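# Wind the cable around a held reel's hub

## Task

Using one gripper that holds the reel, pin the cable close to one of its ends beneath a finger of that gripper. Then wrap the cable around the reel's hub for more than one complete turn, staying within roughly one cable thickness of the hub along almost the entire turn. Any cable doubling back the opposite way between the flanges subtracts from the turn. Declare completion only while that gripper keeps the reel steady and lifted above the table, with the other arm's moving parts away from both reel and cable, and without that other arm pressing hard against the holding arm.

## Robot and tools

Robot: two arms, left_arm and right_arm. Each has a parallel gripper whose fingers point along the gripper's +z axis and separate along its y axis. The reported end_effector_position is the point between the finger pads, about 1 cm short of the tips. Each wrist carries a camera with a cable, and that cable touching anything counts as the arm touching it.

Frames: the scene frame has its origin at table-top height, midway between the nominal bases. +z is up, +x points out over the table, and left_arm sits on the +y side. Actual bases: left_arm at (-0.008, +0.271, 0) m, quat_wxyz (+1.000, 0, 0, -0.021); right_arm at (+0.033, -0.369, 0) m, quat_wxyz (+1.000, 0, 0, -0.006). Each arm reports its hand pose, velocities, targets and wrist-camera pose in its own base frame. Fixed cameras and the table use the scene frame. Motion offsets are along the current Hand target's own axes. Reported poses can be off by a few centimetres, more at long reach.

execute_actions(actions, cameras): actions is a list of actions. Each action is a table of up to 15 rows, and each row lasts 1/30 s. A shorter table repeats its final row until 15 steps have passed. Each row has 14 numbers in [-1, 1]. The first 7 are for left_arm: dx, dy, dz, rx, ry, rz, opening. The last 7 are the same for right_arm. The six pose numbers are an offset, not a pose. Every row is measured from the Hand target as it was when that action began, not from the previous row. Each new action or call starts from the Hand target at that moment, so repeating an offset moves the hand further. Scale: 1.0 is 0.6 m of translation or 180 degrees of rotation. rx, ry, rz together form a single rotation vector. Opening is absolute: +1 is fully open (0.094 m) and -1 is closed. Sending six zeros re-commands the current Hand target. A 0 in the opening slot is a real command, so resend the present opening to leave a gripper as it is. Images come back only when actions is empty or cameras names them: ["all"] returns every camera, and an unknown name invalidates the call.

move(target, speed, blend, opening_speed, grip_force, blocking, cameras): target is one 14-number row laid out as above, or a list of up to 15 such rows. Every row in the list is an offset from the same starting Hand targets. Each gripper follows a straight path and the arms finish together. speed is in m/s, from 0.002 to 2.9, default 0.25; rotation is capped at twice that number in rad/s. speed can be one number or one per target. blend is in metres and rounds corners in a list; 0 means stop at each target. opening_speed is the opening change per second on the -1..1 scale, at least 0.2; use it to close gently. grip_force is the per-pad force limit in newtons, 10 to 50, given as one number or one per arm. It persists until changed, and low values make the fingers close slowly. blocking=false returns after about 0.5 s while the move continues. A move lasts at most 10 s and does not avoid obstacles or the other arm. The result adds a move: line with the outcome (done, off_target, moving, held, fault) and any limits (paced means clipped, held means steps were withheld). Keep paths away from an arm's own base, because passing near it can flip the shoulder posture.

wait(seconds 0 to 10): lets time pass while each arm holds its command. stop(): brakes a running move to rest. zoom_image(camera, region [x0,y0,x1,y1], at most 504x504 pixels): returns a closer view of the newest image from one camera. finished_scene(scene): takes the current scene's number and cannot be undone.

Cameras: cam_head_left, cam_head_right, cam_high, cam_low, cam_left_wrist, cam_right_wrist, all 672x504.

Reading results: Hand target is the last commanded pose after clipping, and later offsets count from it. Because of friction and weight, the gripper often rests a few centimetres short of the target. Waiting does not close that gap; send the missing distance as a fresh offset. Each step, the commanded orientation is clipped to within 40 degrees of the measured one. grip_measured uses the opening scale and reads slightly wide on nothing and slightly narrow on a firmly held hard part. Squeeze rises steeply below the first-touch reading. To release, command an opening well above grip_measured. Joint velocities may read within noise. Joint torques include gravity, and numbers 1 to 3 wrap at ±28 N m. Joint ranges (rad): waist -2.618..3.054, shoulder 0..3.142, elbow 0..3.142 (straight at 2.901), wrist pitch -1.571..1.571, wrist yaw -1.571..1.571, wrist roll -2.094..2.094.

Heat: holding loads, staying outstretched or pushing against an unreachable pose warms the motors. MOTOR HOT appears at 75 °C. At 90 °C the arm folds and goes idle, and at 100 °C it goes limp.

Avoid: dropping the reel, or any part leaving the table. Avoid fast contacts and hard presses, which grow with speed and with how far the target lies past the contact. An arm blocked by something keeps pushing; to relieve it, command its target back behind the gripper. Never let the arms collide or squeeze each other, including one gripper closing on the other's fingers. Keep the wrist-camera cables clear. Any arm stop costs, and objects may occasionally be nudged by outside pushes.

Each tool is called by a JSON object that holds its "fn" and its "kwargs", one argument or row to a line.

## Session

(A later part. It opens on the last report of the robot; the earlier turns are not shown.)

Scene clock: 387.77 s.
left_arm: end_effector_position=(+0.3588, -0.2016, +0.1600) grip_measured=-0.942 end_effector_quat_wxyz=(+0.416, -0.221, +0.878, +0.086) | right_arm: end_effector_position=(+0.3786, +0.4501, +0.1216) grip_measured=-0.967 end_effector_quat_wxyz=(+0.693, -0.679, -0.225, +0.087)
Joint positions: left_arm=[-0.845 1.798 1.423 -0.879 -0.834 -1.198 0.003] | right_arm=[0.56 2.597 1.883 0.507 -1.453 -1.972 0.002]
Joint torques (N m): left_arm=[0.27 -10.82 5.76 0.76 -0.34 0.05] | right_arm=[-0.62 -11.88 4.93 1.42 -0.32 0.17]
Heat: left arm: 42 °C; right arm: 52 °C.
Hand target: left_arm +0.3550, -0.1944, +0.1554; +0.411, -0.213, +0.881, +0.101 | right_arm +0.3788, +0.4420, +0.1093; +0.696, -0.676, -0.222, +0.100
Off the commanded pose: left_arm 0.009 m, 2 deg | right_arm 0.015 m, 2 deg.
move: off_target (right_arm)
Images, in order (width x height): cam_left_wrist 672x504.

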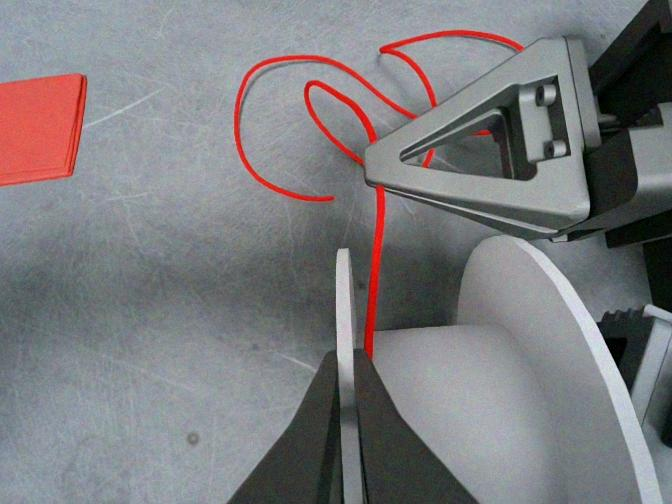

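{"fn": "move", "kwargs": {
  "target": [
    [0,0,0,0,0,0,-0.35,0,0,0,0,0,0,-1],
    [0,0,0.022,0,0,0,-0.35,0,0,0,0,0,0,-1]
  ],
  "speed": 0.04,
  "cameras": ["cam_left_wrist"]
}}

Scene clock: 390.37 s.
left_arm: end_effector_position=(+0.3640, -0.1924, +0.1529) grip_measured=-0.352 end_effector_quat_wxyz=(+0.410, -0.212, +0.882, +0.097) | right_arm: end_effector_position=(+0.3787, +0.4502, +0.1225) grip_measured=-0.967 end_effector_quat_wxyz=(+0.694, -0.678, -0.226, +0.086)
Joint positions: left_arm=[-0.816 1.798 1.399 -0.849 -0.823 -1.146 0.03] | right_arm=[0.56 2.597 1.883 0.518 -1.453 -1.964 0.002]
Joint torques (N m): left_arm=[0.43 -10.17 5.52 1.11 -0.36 0.05] | right_arm=[-0.55 -11.66 4.93 1.44 -0.33 0.16]
Heat: left arm: 42 °C; right arm: 52 °C.
Hand target: left_arm +0.3639, -0.1897, +0.1469; +0.411, -0.213, +0.881, +0.101 | right_arm +0.3788, +0.4420, +0.1093; +0.696, -0.676, -0.222, +0.100
Off the commanded pose: left_arm 0.007 m, 0 deg | right_arm 0.016 m, 2 deg.
move: off_target (right_arm)
Images, in order (width x height): cam_left_wrist 672x504.

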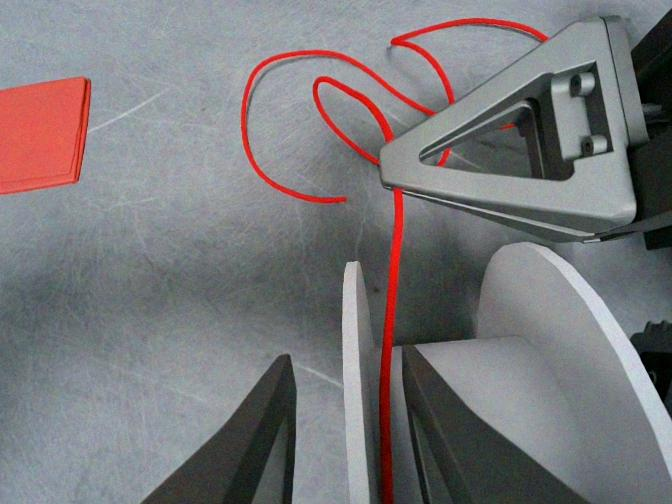

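{"fn": "move", "kwargs": {
  "target": [0,0,0,0,0,0,-1,0,0,0,0,0,0,-1],
  "opening_speed": 0.4,
  "cameras": ["cam_left_wrist"]
}}

{"fn": "zoom_image", "kwargs": {
  "camera": "cam_left_wrist",
  "region": [260, 280, 440, 504]
}}

Scene clock: 392.63 s.
left_arm: end_effector_position=(+0.3667, -0.1964, +0.1543) grip_measured=-0.941 end_effector_quat_wxyz=(+0.416, -0.221, +0.878, +0.084) | right_arm: end_effector_position=(+0.3787, +0.4502, +0.1225) grip_measured=-0.967 end_effector_quat_wxyz=(+0.694, -0.678, -0.226, +0.086)
Joint positions: left_arm=[-0.817 1.798 1.399 -0.824 -0.822 -1.158 0.003] | right_arm=[0.56 2.597 1.883 0.518 -1.453 -1.964 0.002]
Joint torques (N m): left_arm=[0.44 -10.19 5.64 0.9 -0.37 0.06] | right_arm=[-0.55 -11.64 4.9 1.41 -0.33 0.14]
Heat: left arm: 42 °C; right arm: 52 °C.
Hand target: left_arm +0.3639, -0.1897, +0.1469; +0.411, -0.213, +0.881, +0.101 | right_arm +0.3788, +0.4420, +0.1093; +0.696, -0.676, -0.222, +0.100
Off the commanded pose: left_arm 0.010 m, 2 deg | right_arm 0.016 m, 2 deg.
move: off_target (right_arm)
Images, in order (width x height): cam_left_wrist 672x504.

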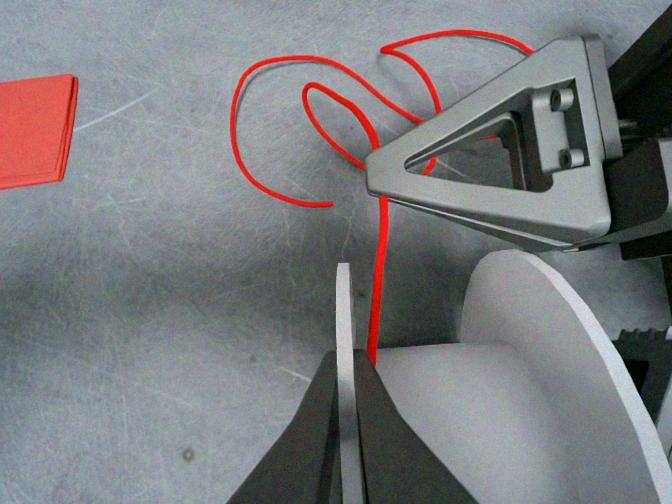

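Scaled by 2.250.

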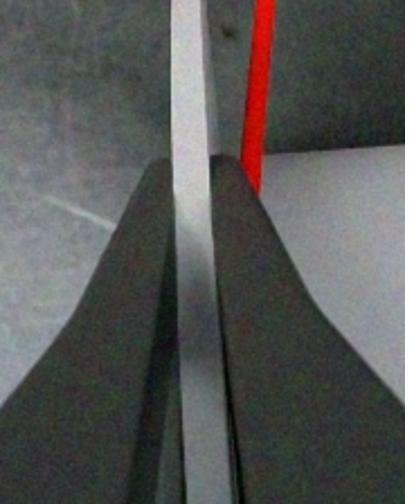

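{"fn": "move", "kwargs": {
  "target": [
    [0,0,0,0,0,0,-0.35,0,0,0,0,0,0,-1],
    [0,0,0,0,0,0,-0.35,0,-0.022,0.006,0,0,0.02,-1],
    [0,0,0,0,0,0,-1,0,-0.022,0.006,0,0,0.02,-1]
  ],
  "speed": 0.04,
  "opening_speed": 0.5,
  "cameras": ["cam_left_wrist"]
}}

{"fn": "zoom_image", "kwargs": {
  "camera": "cam_left_wrist",
  "region": [260, 280, 440, 504]
}}

Scene clock: 398.70 s.
left_arm: end_effector_position=(+0.3663, -0.1975, +0.1542) grip_measured=-0.942 end_effector_quat_wxyz=(+0.417, -0.221, +0.878, +0.083) | right_arm: end_effector_position=(+0.3775, +0.4494, +0.1200) grip_measured=-0.967 end_effector_quat_wxyz=(+0.689, -0.688, -0.195, +0.117)
Joint positions: left_arm=[-0.82 1.798 1.397 -0.821 -0.823 -1.16 0.003] | right_arm=[0.56 2.597 1.869 0.538 -1.453 -1.868 0.002]
Joint torques (N m): left_arm=[0.44 -10.18 5.7 0.86 -0.36 0.06] | right_arm=[-0.09 -14 4.45 1.44 -0.27 0.14]
Heat: left arm: 42 °C; right arm: 52 °C.
Hand target: left_arm +0.3639, -0.1897, +0.1469; +0.411, -0.213, +0.881, +0.101 | right_arm +0.3751, +0.4443, +0.1223; +0.693, -0.682, -0.201, +0.121
Off the commanded pose: left_arm 0.011 m, 2 deg | right_arm 0.006 m, 1 deg.
move: off_target (left_arm)
Images, in order (width x height): cam_left_wrist 672x504.

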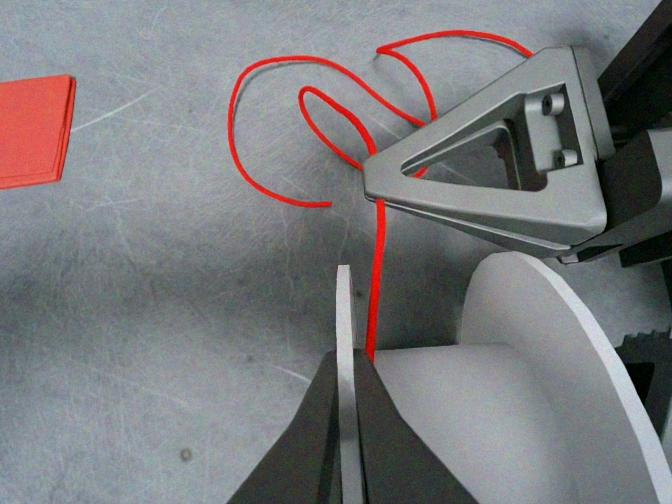

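Scaled by 2.250.

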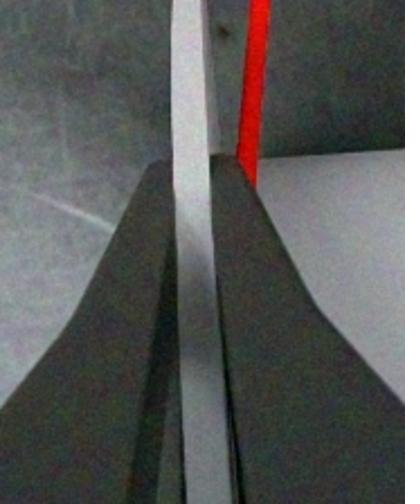

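{"fn": "move", "kwargs": {
  "target": [
    [0,0,0,0,0,0,-0.35,0,0,0,0,0,0,-1],
    [0,0,0,0,0,0,-0.35,0,-0.032,0.004,0,0,0.03,-1]
  ],
  "speed": 0.04,
  "opening_speed": 0.5,
  "cameras": ["cam_left_wrist"]
}}

{"fn": "move", "kwargs": {
  "target": [0,0,0,0,0,0,-1,0,0,0,0,0,0,-1],
  "opening_speed": 0.5,
  "cameras": ["cam_left_wrist"]
}}

{"fn": "zoom_image", "kwargs": {
  "camera": "cam_left_wrist",
  "region": [260, 280, 440, 504]
}}

Scene clock: 402.83 s.
left_arm: end_effector_position=(+0.3665, -0.1972, +0.1540) grip_measured=-0.352 end_effector_quat_wxyz=(+0.415, -0.215, +0.880, +0.086) | right_arm: end_effector_position=(+0.3775, +0.4494, +0.1200) grip_measured=-0.967 end_effector_quat_wxyz=(+0.683, -0.697, -0.160, +0.152)
Joint positions: left_arm=[-0.819 1.798 1.397 -0.821 -0.822 -1.146 0.03] | right_arm=[0.56 2.597 1.869 0.538 -1.453 -1.766 0.002]
Joint torques (N m): left_arm=[0.42 -10.19 5.71 0.86 -0.38 0.04] | right_arm=[0.46 -17.17 4.16 1.14 -0.21 0.16]
Heat: left arm: 42 °C; right arm: 53 °C.
Hand target: left_arm +0.3639, -0.1897, +0.1469; +0.411, -0.213, +0.881, +0.101 | right_arm +0.3720, +0.4457, +0.1413; +0.686, -0.691, -0.168, +0.154
Off the commanded pose: left_arm 0.011 m, 2 deg | right_arm 0.022 m, 1 deg.
move: off_target (left_arm, right_arm)
Images, in order (width x height): cam_left_wrist 672x504.

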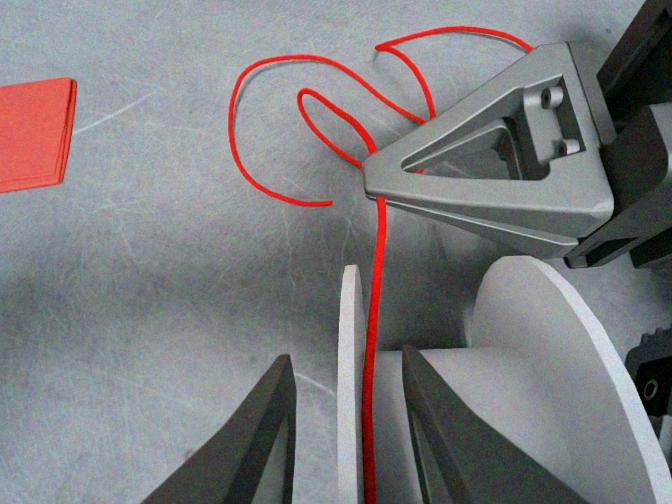

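Scene clock: 404.63 s.
left_arm: end_effector_position=(+0.3664, -0.1985, +0.1544) grip_measured=-0.942 end_effector_quat_wxyz=(+0.417, -0.220, +0.878, +0.082) | right_arm: end_effector_position=(+0.3775, +0.4494, +0.1200) grip_measured=-0.967 end_effector_quat_wxyz=(+0.682, -0.697, -0.159, +0.153)
Joint positions: left_arm=[-0.822 1.798 1.397 -0.818 -0.823 -1.158 0.003] | right_arm=[0.56 2.597 1.869 0.538 -1.453 -1.762 0.002]
Joint torques (N m): left_arm=[0.44 -10.21 5.74 0.84 -0.36 0.07] | right_arm=[0.57 -17.18 4.01 1.19 -0.25 0.19]
Heat: left arm: 42 °C; right arm: 54 °C.
Hand target: left_arm +0.3639, -0.1897, +0.1469; +0.411, -0.213, +0.881, +0.101 | right_arm +0.3720, +0.4457, +0.1413; +0.686, -0.691, -0.168, +0.154
Off the commanded pose: left_arm 0.012 m, 2 deg | right_arm 0.022 m, 1 deg.
move: off_target (left_arm, right_arm)
Images, in order (width x height): cam_left_wrist 672x504.

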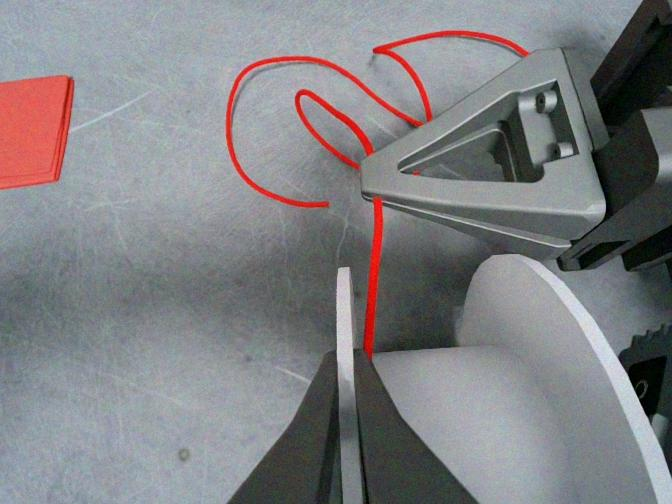

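Scaled by 2.250.

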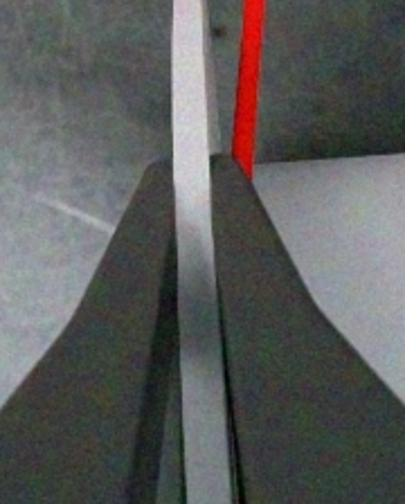

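{"fn": "move", "kwargs": {
  "target": [
    [0,0,0,0,0,0,-0.35,0,0,0,0,0,0,-1],
    [0,0,0,0,0,0,-0.35,0,-0.025,0.0,0,0,0.02,-1]
  ],
  "speed": 0.06,
  "opening_speed": 0.5,
  "cameras": ["cam_left_wrist"]
}}

{"fn": "move", "kwargs": {
  "target": [0,0,0,0,0,0,-1,0,0,0,0,0,0,-1],
  "opening_speed": 0.5,
  "cameras": ["cam_left_wrist"]
}}

{"fn": "zoom_image", "kwargs": {
  "camera": "cam_left_wrist",
  "region": [260, 280, 440, 504]
}}

Scene clock: 408.10 s.
left_arm: end_effector_position=(+0.3666, -0.1981, +0.1542) grip_measured=-0.352 end_effector_quat_wxyz=(+0.416, -0.215, +0.879, +0.084) | right_arm: end_effector_position=(+0.3774, +0.4494, +0.1258) grip_measured=-0.967 end_effector_quat_wxyz=(+0.677, -0.702, -0.135, +0.176)
Joint positions: left_arm=[-0.82 1.798 1.397 -0.818 -0.822 -1.146 0.03] | right_arm=[0.56 2.586 1.869 0.538 -1.453 -1.684 0.002]
Joint torques (N m): left_arm=[0.44 -10.19 5.71 0.84 -0.37 0.05] | right_arm=[0.92 -18.69 4.71 0.99 -0.22 0.16]
Motor temperatures (°C): left_arm=[25 42 39 30 26 27 29] | right_arm=[28 56 38 34 26 29 31]
Heat: left arm: 42 °C; right arm: 56 °C.
Hand target: left_arm +0.3639, -0.1897, +0.1469; +0.411, -0.213, +0.881, +0.101 | right_arm +0.3717, +0.4457, +0.1563; +0.681, -0.696, -0.146, +0.175
Off the commanded pose: left_arm 0.011 m, 2 deg | right_arm 0.031 m, 2 deg.
move: off_target (left_arm, right_arm)
Images, in order (width x height): cam_left_wrist 672x504.

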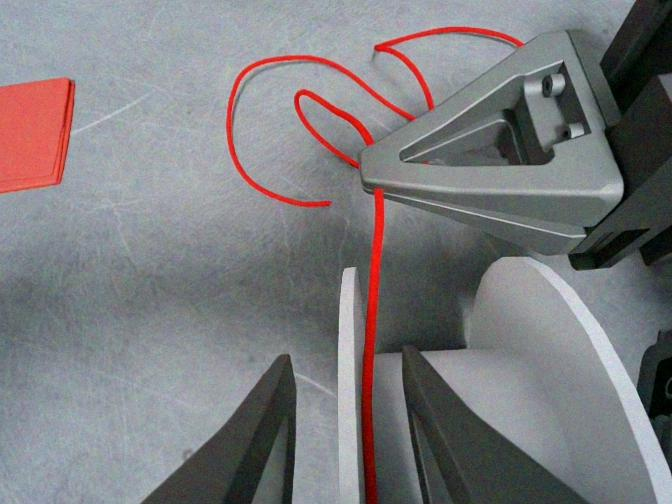

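Scene clock: 409.90 s.
left_arm: end_effector_position=(+0.3663, -0.1993, +0.1545) grip_measured=-0.942 end_effector_quat_wxyz=(+0.418, -0.220, +0.878, +0.081) | right_arm: end_effector_position=(+0.3774, +0.4494, +0.1258) grip_measured=-0.967 end_effector_quat_wxyz=(+0.677, -0.702, -0.133, +0.178)
Joint positions: left_arm=[-0.824 1.798 1.397 -0.816 -0.823 -1.158 0.003] | right_arm=[0.56 2.586 1.869 0.538 -1.453 -1.679 0.002]
Joint torques (N m): left_arm=[0.44 -10.18 5.74 0.82 -0.36 0.06] | right_arm=[0.43 -18.51 4.71 1.05 -0.21 0.2]
Motor temperatures (°C): left_arm=[25 42 39 30 26 27 29] | right_arm=[28 56 38 34 26 29 31]
Heat: left arm: 42 °C; right arm: 56 °C.
Hand target: left_arm +0.3639, -0.1897, +0.1469; +0.411, -0.213, +0.881, +0.101 | right_arm +0.3717, +0.4457, +0.1563; +0.681, -0.696, -0.146, +0.175
Off the commanded pose: left_arm 0.012 m, 3 deg | right_arm 0.031 m, 2 deg.
move: off_target (left_arm, right_arm)
Images, in order (width x height): cam_left_wrist 672x504.

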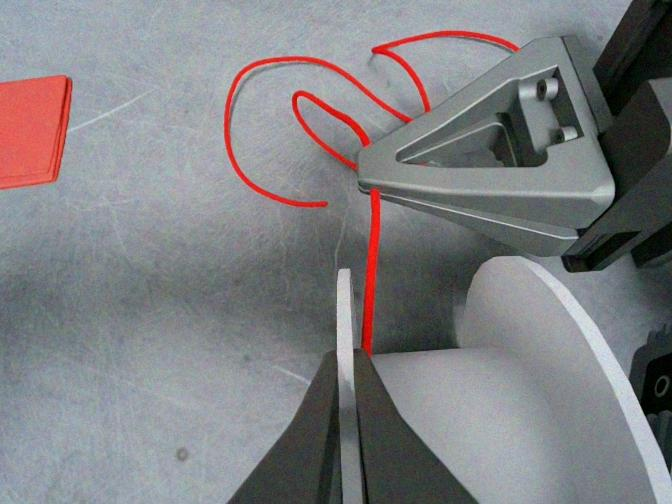

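Scaled by 2.250.

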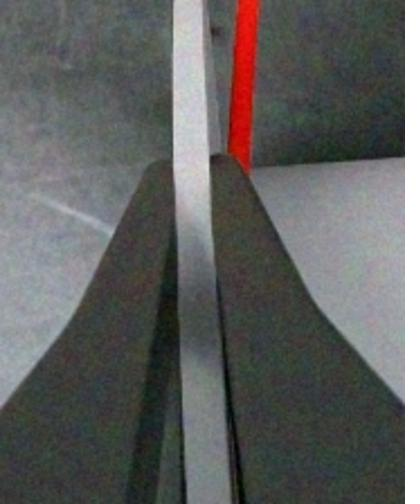

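{"fn": "move", "kwargs": {
  "target": [
    [0,0,0,0,0,0,-0.35,0,0,0,0,0,0,-1],
    [0,0,0,0,0,0,-0.35,0,-0.015,0.003,0,0,0.01,-1]
  ],
  "speed": 0.06,
  "opening_speed": 0.5,
  "cameras": ["cam_left_wrist"]
}}

{"fn": "move", "kwargs": {
  "target": [0,0,0,0,0,0,-1,0,0,0,0,0,0,-1],
  "opening_speed": 0.5,
  "cameras": ["cam_left_wrist"]
}}

{"fn": "zoom_image", "kwargs": {
  "camera": "cam_left_wrist",
  "region": [260, 280, 440, 504]
}}

Scene clock: 413.33 s.
left_arm: end_effector_position=(+0.3665, -0.1989, +0.1543) grip_measured=-0.352 end_effector_quat_wxyz=(+0.417, -0.215, +0.879, +0.083) | right_arm: end_effector_position=(+0.3773, +0.4493, +0.1324) grip_measured=-0.967 end_effector_quat_wxyz=(+0.674, -0.704, -0.121, +0.189)
Joint positions: left_arm=[-0.822 1.798 1.397 -0.816 -0.822 -1.146 0.03] | right_arm=[0.56 2.574 1.869 0.538 -1.453 -1.633 0.002]
Joint torques (N m): left_arm=[0.44 -10.19 5.72 0.82 -0.37 0.05] | right_arm=[0.53 -18.67 5.52 1.03 -0.18 0.19]
Motor temperatures (°C): left_arm=[25 42 39 30 26 27 29] | right_arm=[28 58 38 34 26 29 31]
Heat: left arm: 42 °C; right arm: 58 °C.
Hand target: left_arm +0.3639, -0.1897, +0.1469; +0.411, -0.213, +0.881, +0.101 | right_arm +0.3712, +0.4476, +0.1653; +0.678, -0.698, -0.135, +0.186
Off the commanded pose: left_arm 0.012 m, 2 deg | right_arm 0.034 m, 2 deg.
move: off_target (left_arm, right_arm)
Images, in order (width x height): cam_left_wrist 672x504.

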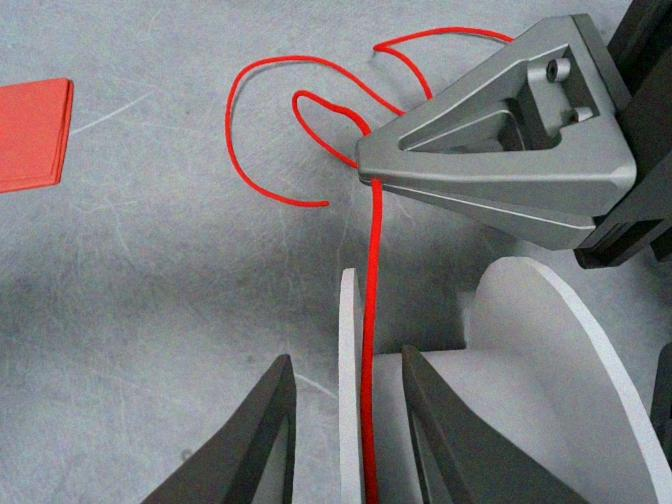

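Scene clock: 415.13 s.
left_arm: end_effector_position=(+0.3676, -0.2007, +0.1552) grip_measured=-0.895 end_effector_quat_wxyz=(+0.420, -0.222, +0.877, +0.076) | right_arm: end_effector_position=(+0.3773, +0.4493, +0.1324) grip_measured=-0.967 end_effector_quat_wxyz=(+0.674, -0.704, -0.120, +0.190)
Joint positions: left_arm=[-0.824 1.798 1.397 -0.806 -0.823 -1.16 0.005] | right_arm=[0.56 2.574 1.869 0.538 -1.453 -1.63 0.002]
Joint torques (N m): left_arm=[0.44 -10.19 5.82 0.73 -0.35 0.08] | right_arm=[0.31 -18.65 5.42 0.97 -0.19 0.15]
Motor temperatures (°C): left_arm=[25 43 39 30 26 27 29] | right_arm=[28 57 38 33 26 29 31]
Heat: left arm: 43 °C; right arm: 57 °C.
Hand target: left_arm +0.3639, -0.1897, +0.1469; +0.411, -0.213, +0.881, +0.101 | right_arm +0.3712, +0.4476, +0.1653; +0.678, -0.698, -0.135, +0.186
Off the commanded pose: left_arm 0.014 m, 3 deg | right_arm 0.034 m, 2 deg.
move: off_target (left_arm, right_arm)
Images, in order (width x height): cam_left_wrist 672x504.

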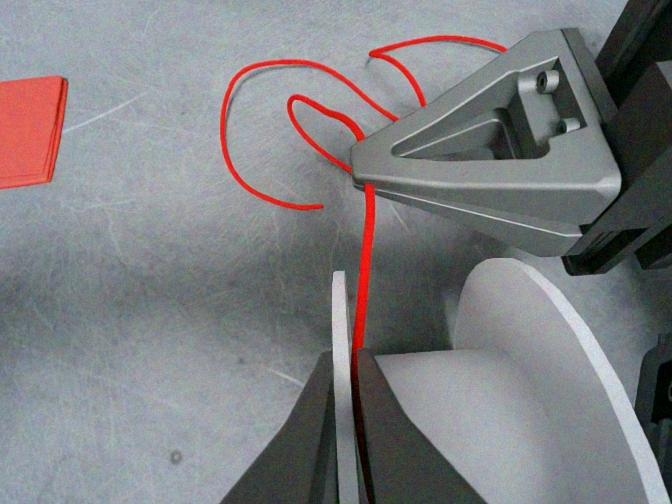

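Scaled by 2.250.

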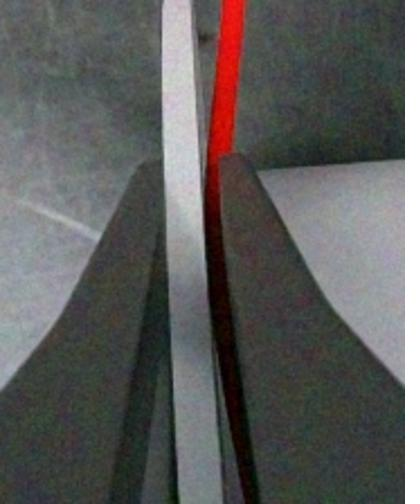

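{"fn": "move", "kwargs": {
  "target": [
    [0,0,0,0,0,0,-1,0,0,0,0,0,0,-0.5],
    [0,0,0,0,0,0,-1,0,0,-0.25,0,0,0,-0.5]
  ],
  "speed": 0.12,
  "cameras": ["cam_left_wrist","cam_head_left"]
}}

Scene clock: 418.47 s.
left_arm: end_effector_position=(+0.3676, -0.2007, +0.1552) grip_measured=-0.895 end_effector_quat_wxyz=(+0.420, -0.222, +0.877, +0.076) | right_arm: end_effector_position=(+0.4499, +0.3136, +0.1380) grip_measured=-0.502 end_effector_quat_wxyz=(+0.693, -0.708, -0.044, +0.131)
Joint positions: left_arm=[-0.824 1.798 1.397 -0.806 -0.823 -1.16 0.005] | right_arm=[0.272 2.473 1.704 0.538 -1.547 -1.678 0.023]
Joint torques (N m): left_arm=[0.46 -10.21 5.79 0.74 -0.36 0.07] | right_arm=[0.13 -17.96 4.3 1.01 -0.39 -0.08]
Motor temperatures (°C): left_arm=[25 43 39 30 26 27 29] | right_arm=[28 57 38 33 26 29 31]
Heat: left arm: 43 °C; right arm: 57 °C.
Hand target: left_arm +0.3639, -0.1897, +0.1469; +0.411, -0.213, +0.881, +0.101 | right_arm +0.4377, +0.3132, +0.1670; +0.678, -0.698, -0.135, +0.186
Off the commanded pose: left_arm 0.014 m, 3 deg | right_arm 0.031 m, 12 deg.
joint sent to its limit (right arm) — joint 5 (wrist yaw), lower limit. The joint targets are off in position and orientation.
move: off_target (left_arm, right_arm)
Images, in order (width x height): cam_head_left 672x504, cam_left_wrist 672x504.

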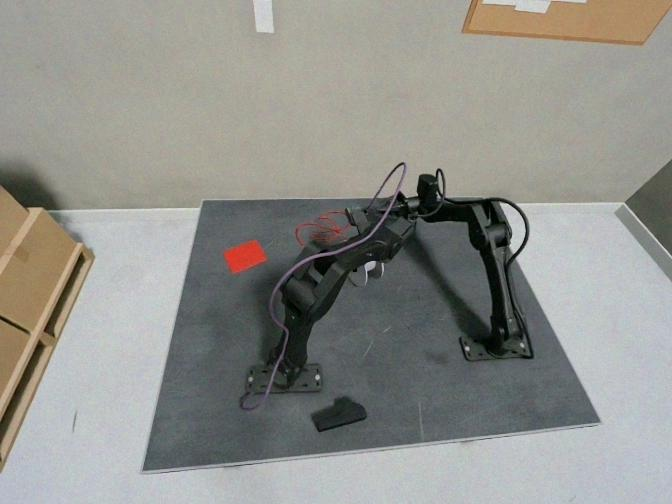

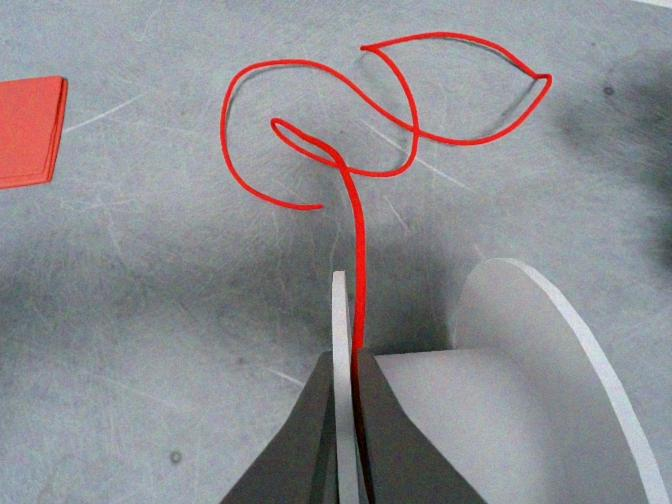

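{"fn": "move", "kwargs": {
  "target": [-0.13,0,-0.11,0,0,0,-1,-0.195,0.062,-0.167,0.12,0.106,0.467,-0.5],
  "speed": 0.15
}}

{"fn": "move", "kwargs": {
  "target": [-0.31,0.065,-0.23,0.114,0,0.097,-1,0,0,0,0,0,0,-0.5],
  "speed": 0.15,
  "cameras": ["cam_left_wrist","cam_head_left","cam_high","cam_right_wrist"]
}}

Scene clock: 425.30 s.
left_arm: end_effector_position=(+0.3581, -0.1938, +0.2346) grip_measured=-0.905 end_effector_quat_wxyz=(+0.400, -0.201, +0.888, +0.101) | right_arm: end_effector_position=(+0.3839, +0.1703, +0.1228) grip_measured=-0.502 end_effector_quat_wxyz=(+0.503, -0.484, +0.521, +0.491)
Joint positions: left_arm=[-0.825 1.798 1.736 -1.208 -0.809 -1.141 0.004] | right_arm=[-0.029 2.074 0.99 0.538 -1.547 -0.521 0.023]
Joint torques (N m): left_arm=[0.31 -9.54 12.59 0.61 -0.49 0.01] | right_arm=[-0.57 -12.85 3.34 0.83 -0.48 0.07]
Motor temperatures (°C): left_arm=[25 43 40 30 26 27 29] | right_arm=[28 56 38 33 27 28 30]
Heat: left arm: 43 °C; right arm: 56 °C.
Hand target: left_arm +0.3636, -0.1902, +0.2491; +0.411, -0.213, +0.881, +0.101 | right_arm +0.3752, +0.1701, +0.1399; +0.500, -0.501, +0.499, +0.500
Off the commanded pose: left_arm 0.016 m, 2 deg | right_arm 0.019 m, 3 deg.
joint sent to its limit (right arm) — joint 5 (wrist yaw), lower limit. The joint targets are off in position and orientation.
move: off_target (left_arm, right_arm)

Scene clock: 427.87 s.
left_arm: end_effector_position=(+0.3634, -0.1533, +0.4773) grip_measured=-0.905 end_effector_quat_wxyz=(+0.504, +0.012, +0.863, -0.024) | right_arm: end_effector_position=(+0.3839, +0.1703, +0.1228) grip_measured=-0.502 end_effector_quat_wxyz=(+0.503, -0.484, +0.522, +0.491)
Joint positions: left_arm=[-0.612 1.875 2.824 -1.533 -0.473 -0.327 0.004] | right_arm=[-0.029 2.074 0.99 0.538 -1.547 -0.519 0.023]
Joint torques (N m): left_arm=[0.27 -7.39 6.95 1.54 -0.15 0.04] | right_arm=[-0.44 -12.85 3.47 0.85 -0.52 0.05]
Motor temperatures (°C): left_arm=[25 43 40 30 26 27 29] | right_arm=[28 56 38 33 27 28 30]
Heat: left arm: 43 °C; right arm: 56 °C.
Hand target: left_arm +0.3582, -0.1498, +0.4804; +0.422, -0.001, +0.907, +0.004 | right_arm +0.3752, +0.1701, +0.1399; +0.500, -0.501, +0.499, +0.500
Off the commanded pose: left_arm 0.007 m, 11 deg | right_arm 0.019 m, 3 deg.
joint sent to its limit (left arm) — joint 4 (wrist pitch), lower limit. The joint targets are off in position and orientation.
joint sent to its limit (right arm) — joint 5 (wrist yaw), lower limit. The joint targets are off in position and orientation.
move: off_target (left_arm, right_arm)
Images, in order (width x height): cam_head_left 672x504, cam_high 672x504, cam_left_wrist 672x504, cam_right_wrist 672x504.

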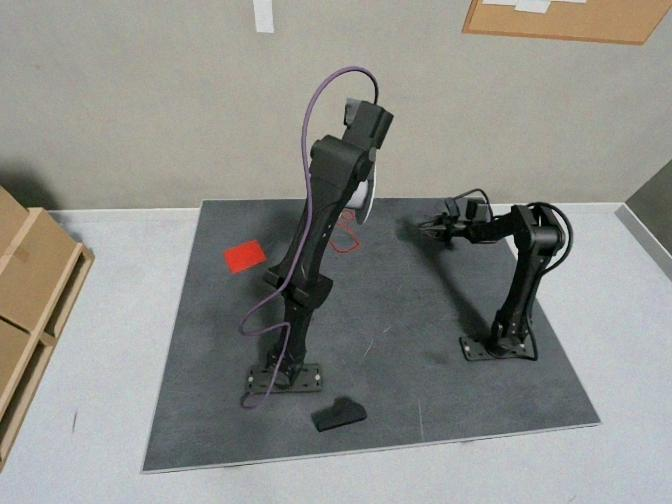

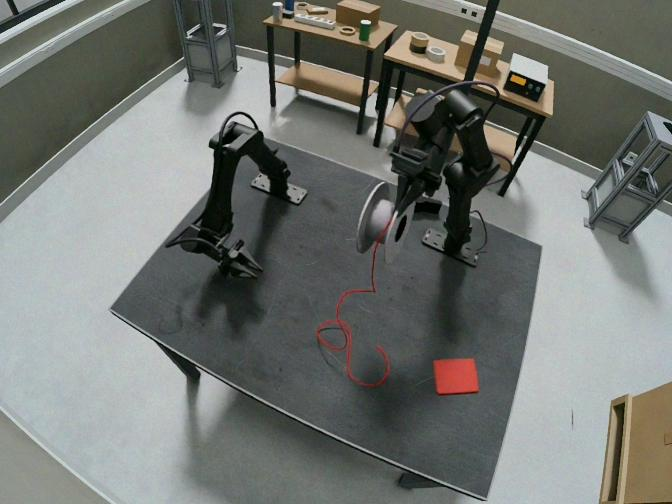

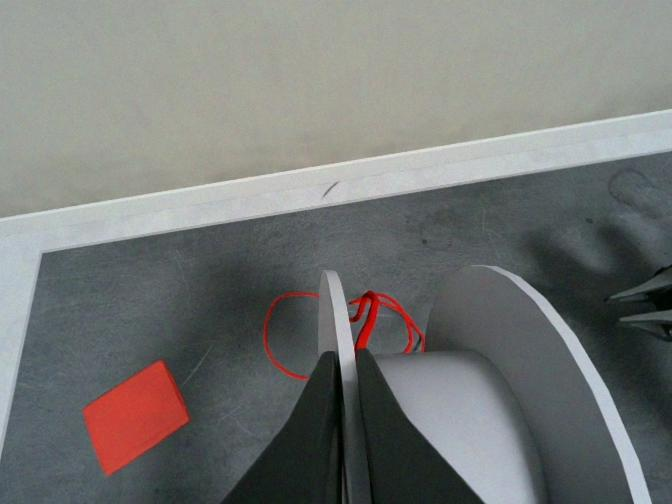

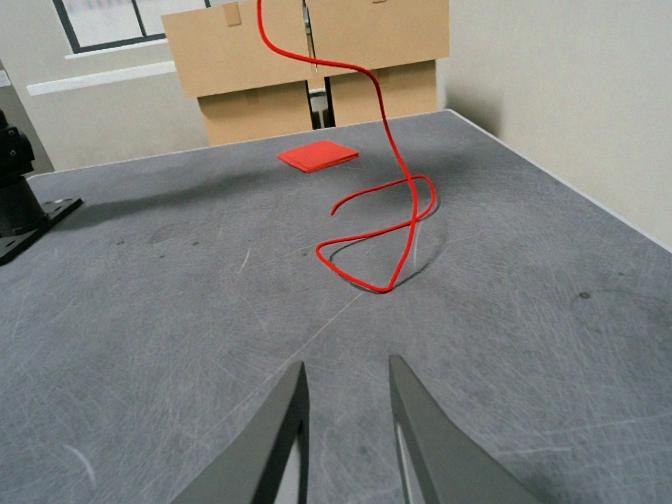

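{"fn": "move", "kwargs": {
  "target": [0,0,0,0,0,0,-1,0.035,-0.115,0.217,0,0,0,-0.4],
  "speed": 0.2,
  "cameras": ["cam_right_wrist"]
}}

Scene clock: 430.50 s.
left_arm: end_effector_position=(+0.3633, -0.1536, +0.4773) grip_measured=-0.905 end_effector_quat_wxyz=(+0.504, +0.012, +0.863, -0.025) | right_arm: end_effector_position=(+0.4318, +0.3004, +0.1074) grip_measured=-0.402 end_effector_quat_wxyz=(+0.466, -0.490, +0.525, +0.517)
Joint positions: left_arm=[-0.612 1.875 2.824 -1.533 -0.472 -0.327 0.004] | right_arm=[0.267 2.361 1.311 0.924 -1.32 -0.035 0.028]
Joint torques (N m): left_arm=[0.27 -7.38 6.95 1.54 -0.15 0.04] | right_arm=[-0.28 -10.03 9.17 1.68 0.1 0.04]
Motor temperatures (°C): left_arm=[25 42 40 30 26 27 30] | right_arm=[28 55 38 33 27 28 30]
Heat: left arm: 42 °C; right arm: 55 °C.
Hand target: left_arm +0.3582, -0.1498, +0.4804; +0.422, -0.001, +0.907, +0.004 | right_arm +0.4440, +0.3004, +0.1191; +0.500, -0.501, +0.499, +0.500
Off the commanded pose: left_arm 0.007 m, 11 deg | right_arm 0.017 m, 5 deg.
joint sent to its limit (left arm) — joint 4 (wrist pitch), lower limit. The joint targets are off in position and orientation.
move: off_target (left_arm, right_arm)
Images, in order (width x height): cam_right_wrist 672x504.

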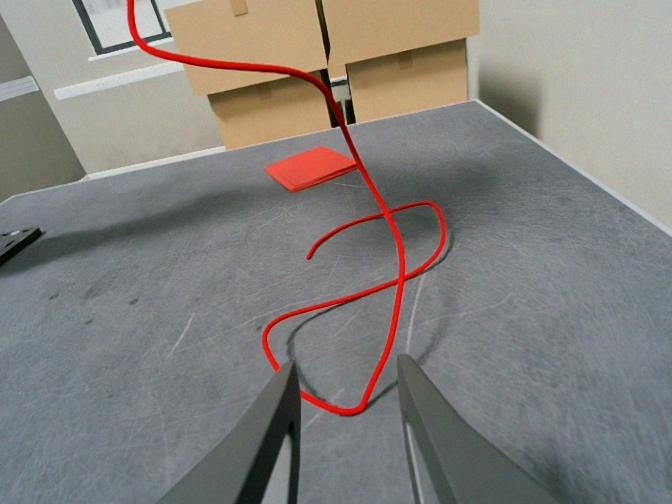

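{"fn": "move", "kwargs": {
  "target": [0,0,0,0,0,0,-1,0.01,-0.02,0.06,0,0,0,-0.4],
  "speed": 0.1,
  "cameras": ["cam_right_wrist"]
}}

Scene clock: 432.00 s.
left_arm: end_effector_position=(+0.3633, -0.1536, +0.4773) grip_measured=-0.905 end_effector_quat_wxyz=(+0.504, +0.012, +0.863, -0.025) | right_arm: end_effector_position=(+0.4433, +0.3366, +0.1010) grip_measured=-0.402 end_effector_quat_wxyz=(+0.470, -0.492, +0.521, +0.515)
Joint positions: left_arm=[-0.612 1.875 2.824 -1.533 -0.472 -0.327 0.004] | right_arm=[0.335 2.443 1.431 0.924 -1.252 -0.009 0.028]
Joint torques (N m): left_arm=[0.27 -7.38 6.94 1.54 -0.15 0.04] | right_arm=[-0.44 -10.8 9.81 1.55 0.04 0.04]
Motor temperatures (°C): left_arm=[25 42 40 30 26 27 30] | right_arm=[28 55 38 33 27 28 30]
Heat: left arm: 42 °C; right arm: 55 °C.
Hand target: left_arm +0.3582, -0.1498, +0.4804; +0.422, -0.001, +0.907, +0.004 | right_arm +0.4560, +0.3364, +0.1131; +0.500, -0.501, +0.499, +0.500
Off the commanded pose: left_arm 0.007 m, 11 deg | right_arm 0.018 m, 5 deg.
joint sent to its limit (left arm) — joint 4 (wrist pitch), lower limit. The joint targets are off in position and orientation.
move: off_target (left_arm, right_arm)
Images, in order (width x height): cam_right_wrist 672x504.

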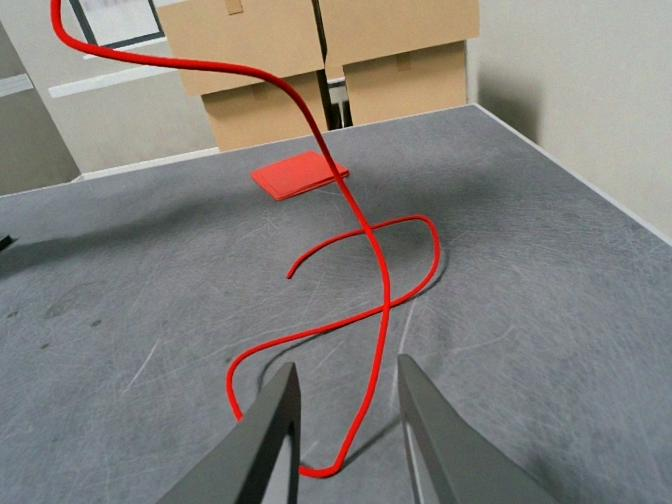

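{"fn": "move", "kwargs": {
  "target": [0,0,0,0,0,0,-1,0.0,-0.018,0.065,0,0,0,-0.4],
  "speed": 0.08,
  "cameras": ["cam_right_wrist"]
}}

Scene clock: 433.47 s.
left_arm: end_effector_position=(+0.3633, -0.1536, +0.4773) grip_measured=-0.905 end_effector_quat_wxyz=(+0.504, +0.012, +0.863, -0.025) | right_arm: end_effector_position=(+0.4549, +0.3754, +0.1094) grip_measured=-0.402 end_effector_quat_wxyz=(+0.491, -0.502, +0.501, +0.506)
Joint positions: left_arm=[-0.612 1.875 2.824 -1.533 -0.472 -0.327 0.004] | right_arm=[0.401 2.516 1.578 0.924 -1.186 0.001 0.028]
Joint torques (N m): left_arm=[0.24 -7.39 6.94 1.54 -0.14 0.04] | right_arm=[-0.12 -11.12 10.14 1.07 0.08 -0.01]
Heat: left arm: 42 °C; right arm: 54 °C.
Hand target: left_arm +0.3582, -0.1498, +0.4804; +0.422, -0.001, +0.907, +0.004 | right_arm +0.4667, +0.3754, +0.1131; +0.500, -0.501, +0.499, +0.500
Off the commanded pose: left_arm 0.007 m, 11 deg | right_arm 0.012 m, 1 deg.
joint sent to its limit (left arm) — joint 4 (wrist pitch), lower limit. The joint targets are off in position and orientation.
move: off_target (left_arm, right_arm)
Images, in order (width x height): cam_right_wrist 672x504.

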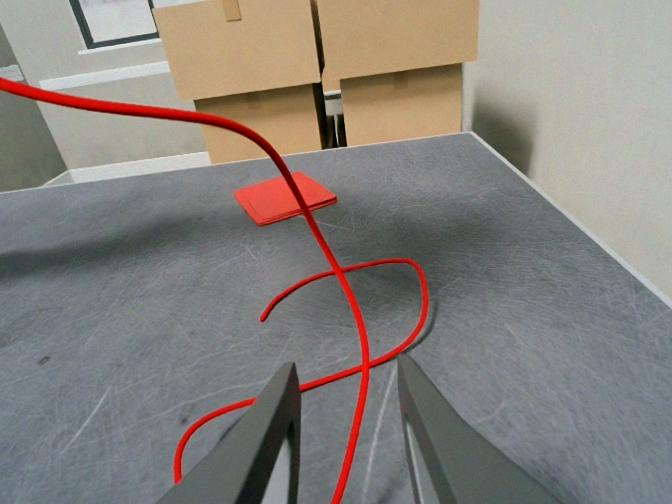

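{"fn": "move", "kwargs": {
  "target": [
    [0,0,0,0,0,0,-1,0.0,-0.012,0.04,0,0,0,-0.4],
    [0,0,0,0,0,0,-1,0.0,-0.012,0.04,0,0,0,-1]
  ],
  "speed": 0.08,
  "opening_speed": 0.6,
  "cameras": ["cam_right_wrist","cam_high"]
}}

Scene clock: 436.63 s.
left_arm: end_effector_position=(+0.3633, -0.1536, +0.4773) grip_measured=-0.905 end_effector_quat_wxyz=(+0.504, +0.012, +0.863, -0.025) | right_arm: end_effector_position=(+0.4614, +0.3975, +0.1123) grip_measured=-0.993 end_effector_quat_wxyz=(+0.497, -0.507, +0.491, +0.505)
Joint positions: left_arm=[-0.612 1.875 2.824 -1.533 -0.472 -0.327 0.004] | right_arm=[0.434 2.568 1.684 0.897 -1.16 0.004 0]
Joint torques (N m): left_arm=[0.29 -7.36 6.95 1.54 -0.15 0.04] | right_arm=[0.34 -11.43 10.85 0.86 0.12 0.03]
Heat: left arm: 42 °C; right arm: 54 °C.
Hand target: left_arm +0.3582, -0.1498, +0.4804; +0.422, -0.001, +0.907, +0.004 | right_arm +0.4739, +0.3995, +0.1132; +0.500, -0.501, +0.499, +0.500
Off the commanded pose: left_arm 0.007 m, 11 deg | right_arm 0.013 m, 1 deg.
joint sent to its limit (left arm) — joint 4 (wrist pitch), lower limit. The joint targets are off in position and orientation.
move: off_target (left_arm, right_arm); target 2's new opening was sent with right_arm's hand 0.013 m and 1 deg from that target
Images, in order (width x height): cam_high 672x504, cam_right_wrist 672x504.

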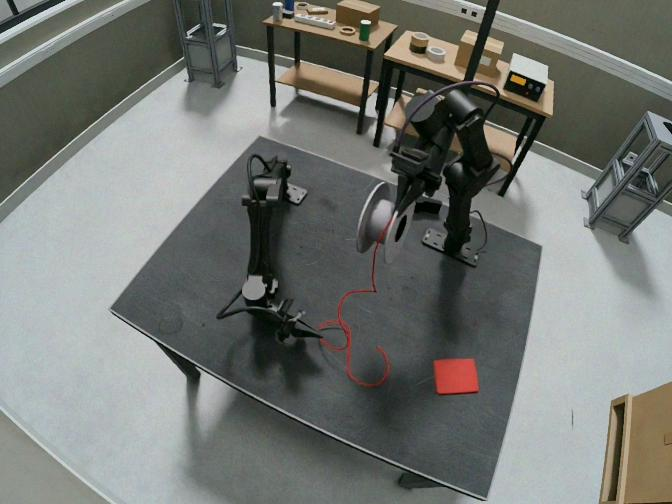

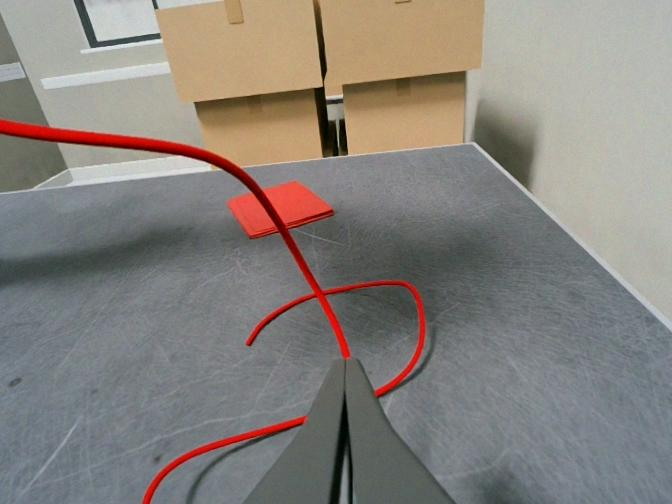

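{"fn": "move", "kwargs": {
  "target": [
    [0,0,0,0,0,0,-1,0,0,0,0,0,0,-0.4],
    [0,0,0,0,0,0,-1,0,0,0.05,0,0,0,-0.4],
    [0,0,0,0,0,0,-1,0,0,0.05,0,0,0,-1]
  ],
  "speed": 0.08,
  "opening_speed": 0.8,
  "cameras": ["cam_right_wrist"]
}}

Scene clock: 440.90 s.
left_arm: end_effector_position=(+0.3633, -0.1536, +0.4773) grip_measured=-0.905 end_effector_quat_wxyz=(+0.504, +0.012, +0.863, -0.025) | right_arm: end_effector_position=(+0.4603, +0.4284, +0.1114) grip_measured=-0.993 end_effector_quat_wxyz=(+0.496, -0.507, +0.491, +0.507)
Joint positions: left_arm=[-0.612 1.875 2.824 -1.533 -0.472 -0.327 0.004] | right_arm=[0.488 2.614 1.777 0.846 -1.109 0.004 0]
Joint torques (N m): left_arm=[0.28 -7.36 6.97 1.53 -0.14 0.04] | right_arm=[-0.28 -11.88 10.96 0.84 0.1 -0.02]
Heat: left arm: 42 °C; right arm: 53 °C.
Hand target: left_arm +0.3582, -0.1498, +0.4804; +0.422, -0.001, +0.907, +0.004 | right_arm +0.4738, +0.4295, +0.1132; +0.500, -0.501, +0.499, +0.500
Off the commanded pose: left_arm 0.007 m, 11 deg | right_arm 0.014 m, 1 deg.
joint sent to its limit (left arm) — joint 4 (wrist pitch), lower limit. The joint targets are off in position and orientation.
move: off_target (left_arm, right_arm); target 3's new opening was sent with right_arm's hand 0.014 m and 1 deg from that target
Images, in order (width x height): cam_right_wrist 672x504.

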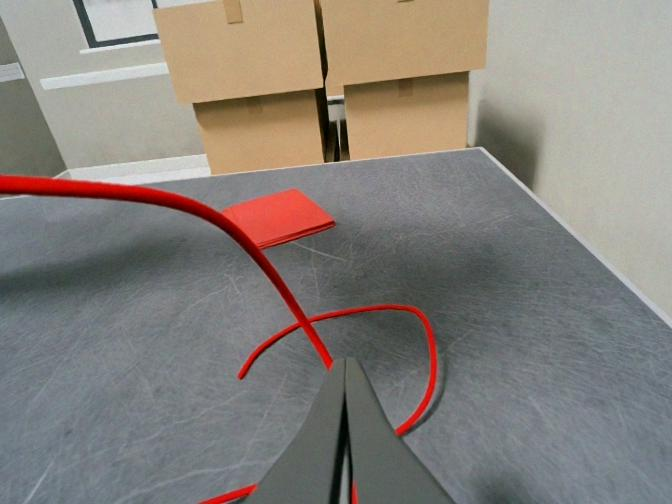

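{"fn": "move", "kwargs": {
  "target": [
    [0,0,0,0,0,0,-1,0,0.008,0,0,0,0,-0.4],
    [0,0,0,0,0,0,-1,0,0.008,0.06,0,0,0,-0.4],
    [0,0,0,0,0,0,-1,0,0.008,0.06,0,0,0,-1]
  ],
  "speed": 0.08,
  "opening_speed": 0.8,
  "cameras": ["cam_right_wrist"]
}}

Scene clock: 444.97 s.
left_arm: end_effector_position=(+0.3633, -0.1536, +0.4773) grip_measured=-0.905 end_effector_quat_wxyz=(+0.504, +0.012, +0.863, -0.025) | right_arm: end_effector_position=(+0.4557, +0.4645, +0.1115) grip_measured=-0.993 end_effector_quat_wxyz=(+0.496, -0.507, +0.491, +0.507)
Joint positions: left_arm=[-0.612 1.875 2.824 -1.533 -0.472 -0.327 0.004] | right_arm=[0.551 2.664 1.883 0.791 -1.046 0.004 0]
Joint torques (N m): left_arm=[0.27 -7.36 6.97 1.53 -0.15 0.04] | right_arm=[-0.34 -12.22 11.37 0.88 0.11 0.03]
Heat: left arm: 41 °C; right arm: 53 °C.
Hand target: left_arm +0.3582, -0.1498, +0.4804; +0.422, -0.001, +0.907, +0.004 | right_arm +0.4690, +0.4655, +0.1132; +0.500, -0.501, +0.499, +0.500
Off the commanded pose: left_arm 0.007 m, 11 deg | right_arm 0.013 m, 1 deg.
joint sent to its limit (left arm) — joint 4 (wrist pitch), lower limit. The joint targets are off in position and orientation.
move: off_target (left_arm, right_arm); target 3's new opening was sent with right_arm's hand 0.013 m and 1 deg from that target
Images, in order (width x height): cam_right_wrist 672x504.

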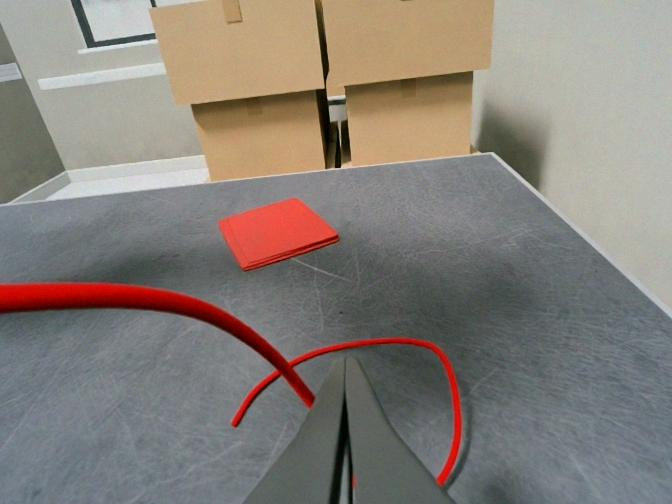

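{"fn": "move", "kwargs": {
  "target": [
    [0,0,0,0,0,0,-1,0,0,-0.05,0,0,0,-0.4],
    [0,0,0,0,0,0,-1,0.035,0.022,-0.04,0,0,0,-0.4]
  ],
  "speed": 0.1,
  "cameras": ["cam_right_wrist"]
}}

Scene clock: 447.40 s.
left_arm: end_effector_position=(+0.3633, -0.1536, +0.4773) grip_measured=-0.905 end_effector_quat_wxyz=(+0.504, +0.012, +0.863, -0.025) | right_arm: end_effector_position=(+0.4545, +0.4437, +0.0767) grip_measured=-0.402 end_effector_quat_wxyz=(+0.470, -0.493, +0.525, +0.510)
Joint positions: left_arm=[-0.612 1.875 2.824 -1.533 -0.472 -0.327 0.004] | right_arm=[0.522 2.664 1.783 0.803 -1.057 0.004 0.028]
Joint torques (N m): left_arm=[0.27 -7.39 6.97 1.53 -0.14 0.04] | right_arm=[0.02 -14.38 4.57 1.87 -0.02 -0.09]
Heat: left arm: 41 °C; right arm: 53 °C.
Hand target: left_arm +0.3582, -0.1498, +0.4804; +0.422, -0.001, +0.907, +0.004 | right_arm +0.4558, +0.4414, +0.0921; +0.500, -0.501, +0.499, +0.500
Off the commanded pose: left_arm 0.007 m, 11 deg | right_arm 0.016 m, 5 deg.
joint sent to its limit (left arm) — joint 4 (wrist pitch), lower limit. The joint targets are off in position and orientation.
move: off_target (left_arm, right_arm)
Images, in order (width x height): cam_right_wrist 672x504.

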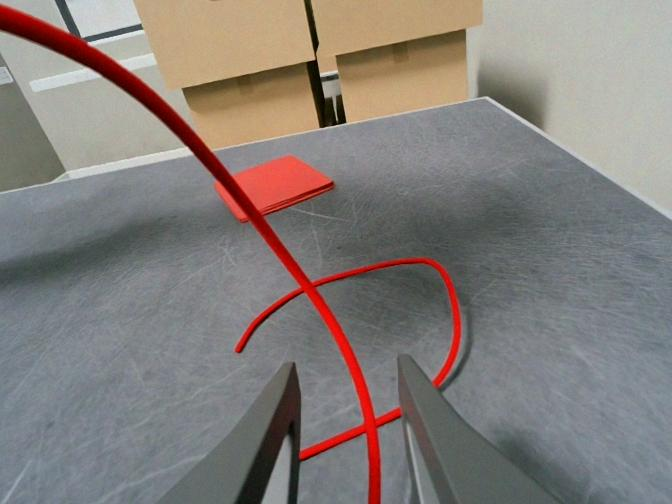

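{"fn": "move", "kwargs": {
  "target": [
    [0,0,0,0,0,0,-1,0,0,0.035,0,0,0,-0.4],
    [0,0,0,0,0,0,-1,0,0,0.035,0,0,0,-1]
  ],
  "speed": 0.08,
  "opening_speed": 0.6,
  "cameras": ["cam_right_wrist"]
}}

Scene clock: 454.63 s.
left_arm: end_effector_position=(+0.3633, -0.1536, +0.4773) grip_measured=-0.905 end_effector_quat_wxyz=(+0.504, +0.012, +0.863, -0.025) | right_arm: end_effector_position=(+0.4463, +0.4599, +0.0803) grip_measured=-0.976 end_effector_quat_wxyz=(+0.473, -0.496, +0.521, +0.509)
Joint positions: left_arm=[-0.612 1.875 2.824 -1.533 -0.472 -0.327 0.004] | right_arm=[0.556 2.664 1.794 0.803 -1.027 0.004 0.001]
Joint torques (N m): left_arm=[0.25 -7.41 6.95 1.54 -0.14 0.04] | right_arm=[0.39 -11.93 10.86 1.61 0.05 -0.02]
Heat: left arm: 41 °C; right arm: 52 °C.
Hand target: left_arm +0.3582, -0.1498, +0.4804; +0.422, -0.001, +0.907, +0.004 | right_arm +0.4558, +0.4624, +0.0921; +0.500, -0.501, +0.499, +0.500
Off the commanded pose: left_arm 0.007 m, 11 deg | right_arm 0.015 m, 4 deg.
joint sent to its limit (left arm) — joint 4 (wrist pitch), lower limit. The joint targets are off in position and orientation.
move: off_target (left_arm, right_arm); target 2's new opening was sent with right_arm's hand 0.015 m and 4 deg from that target
Images, in order (width x height): cam_right_wrist 672x504.

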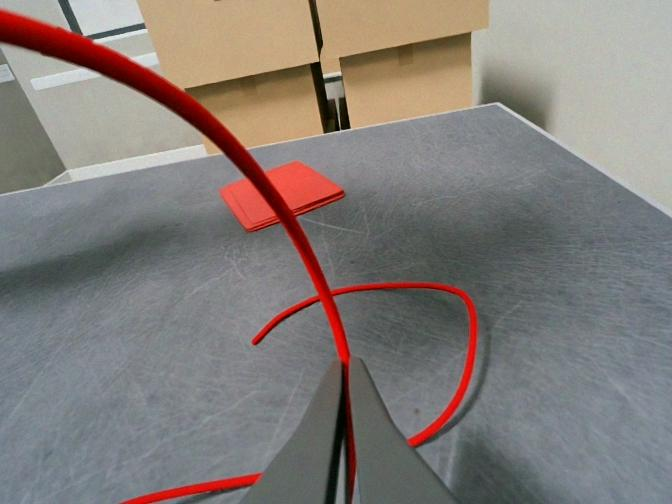

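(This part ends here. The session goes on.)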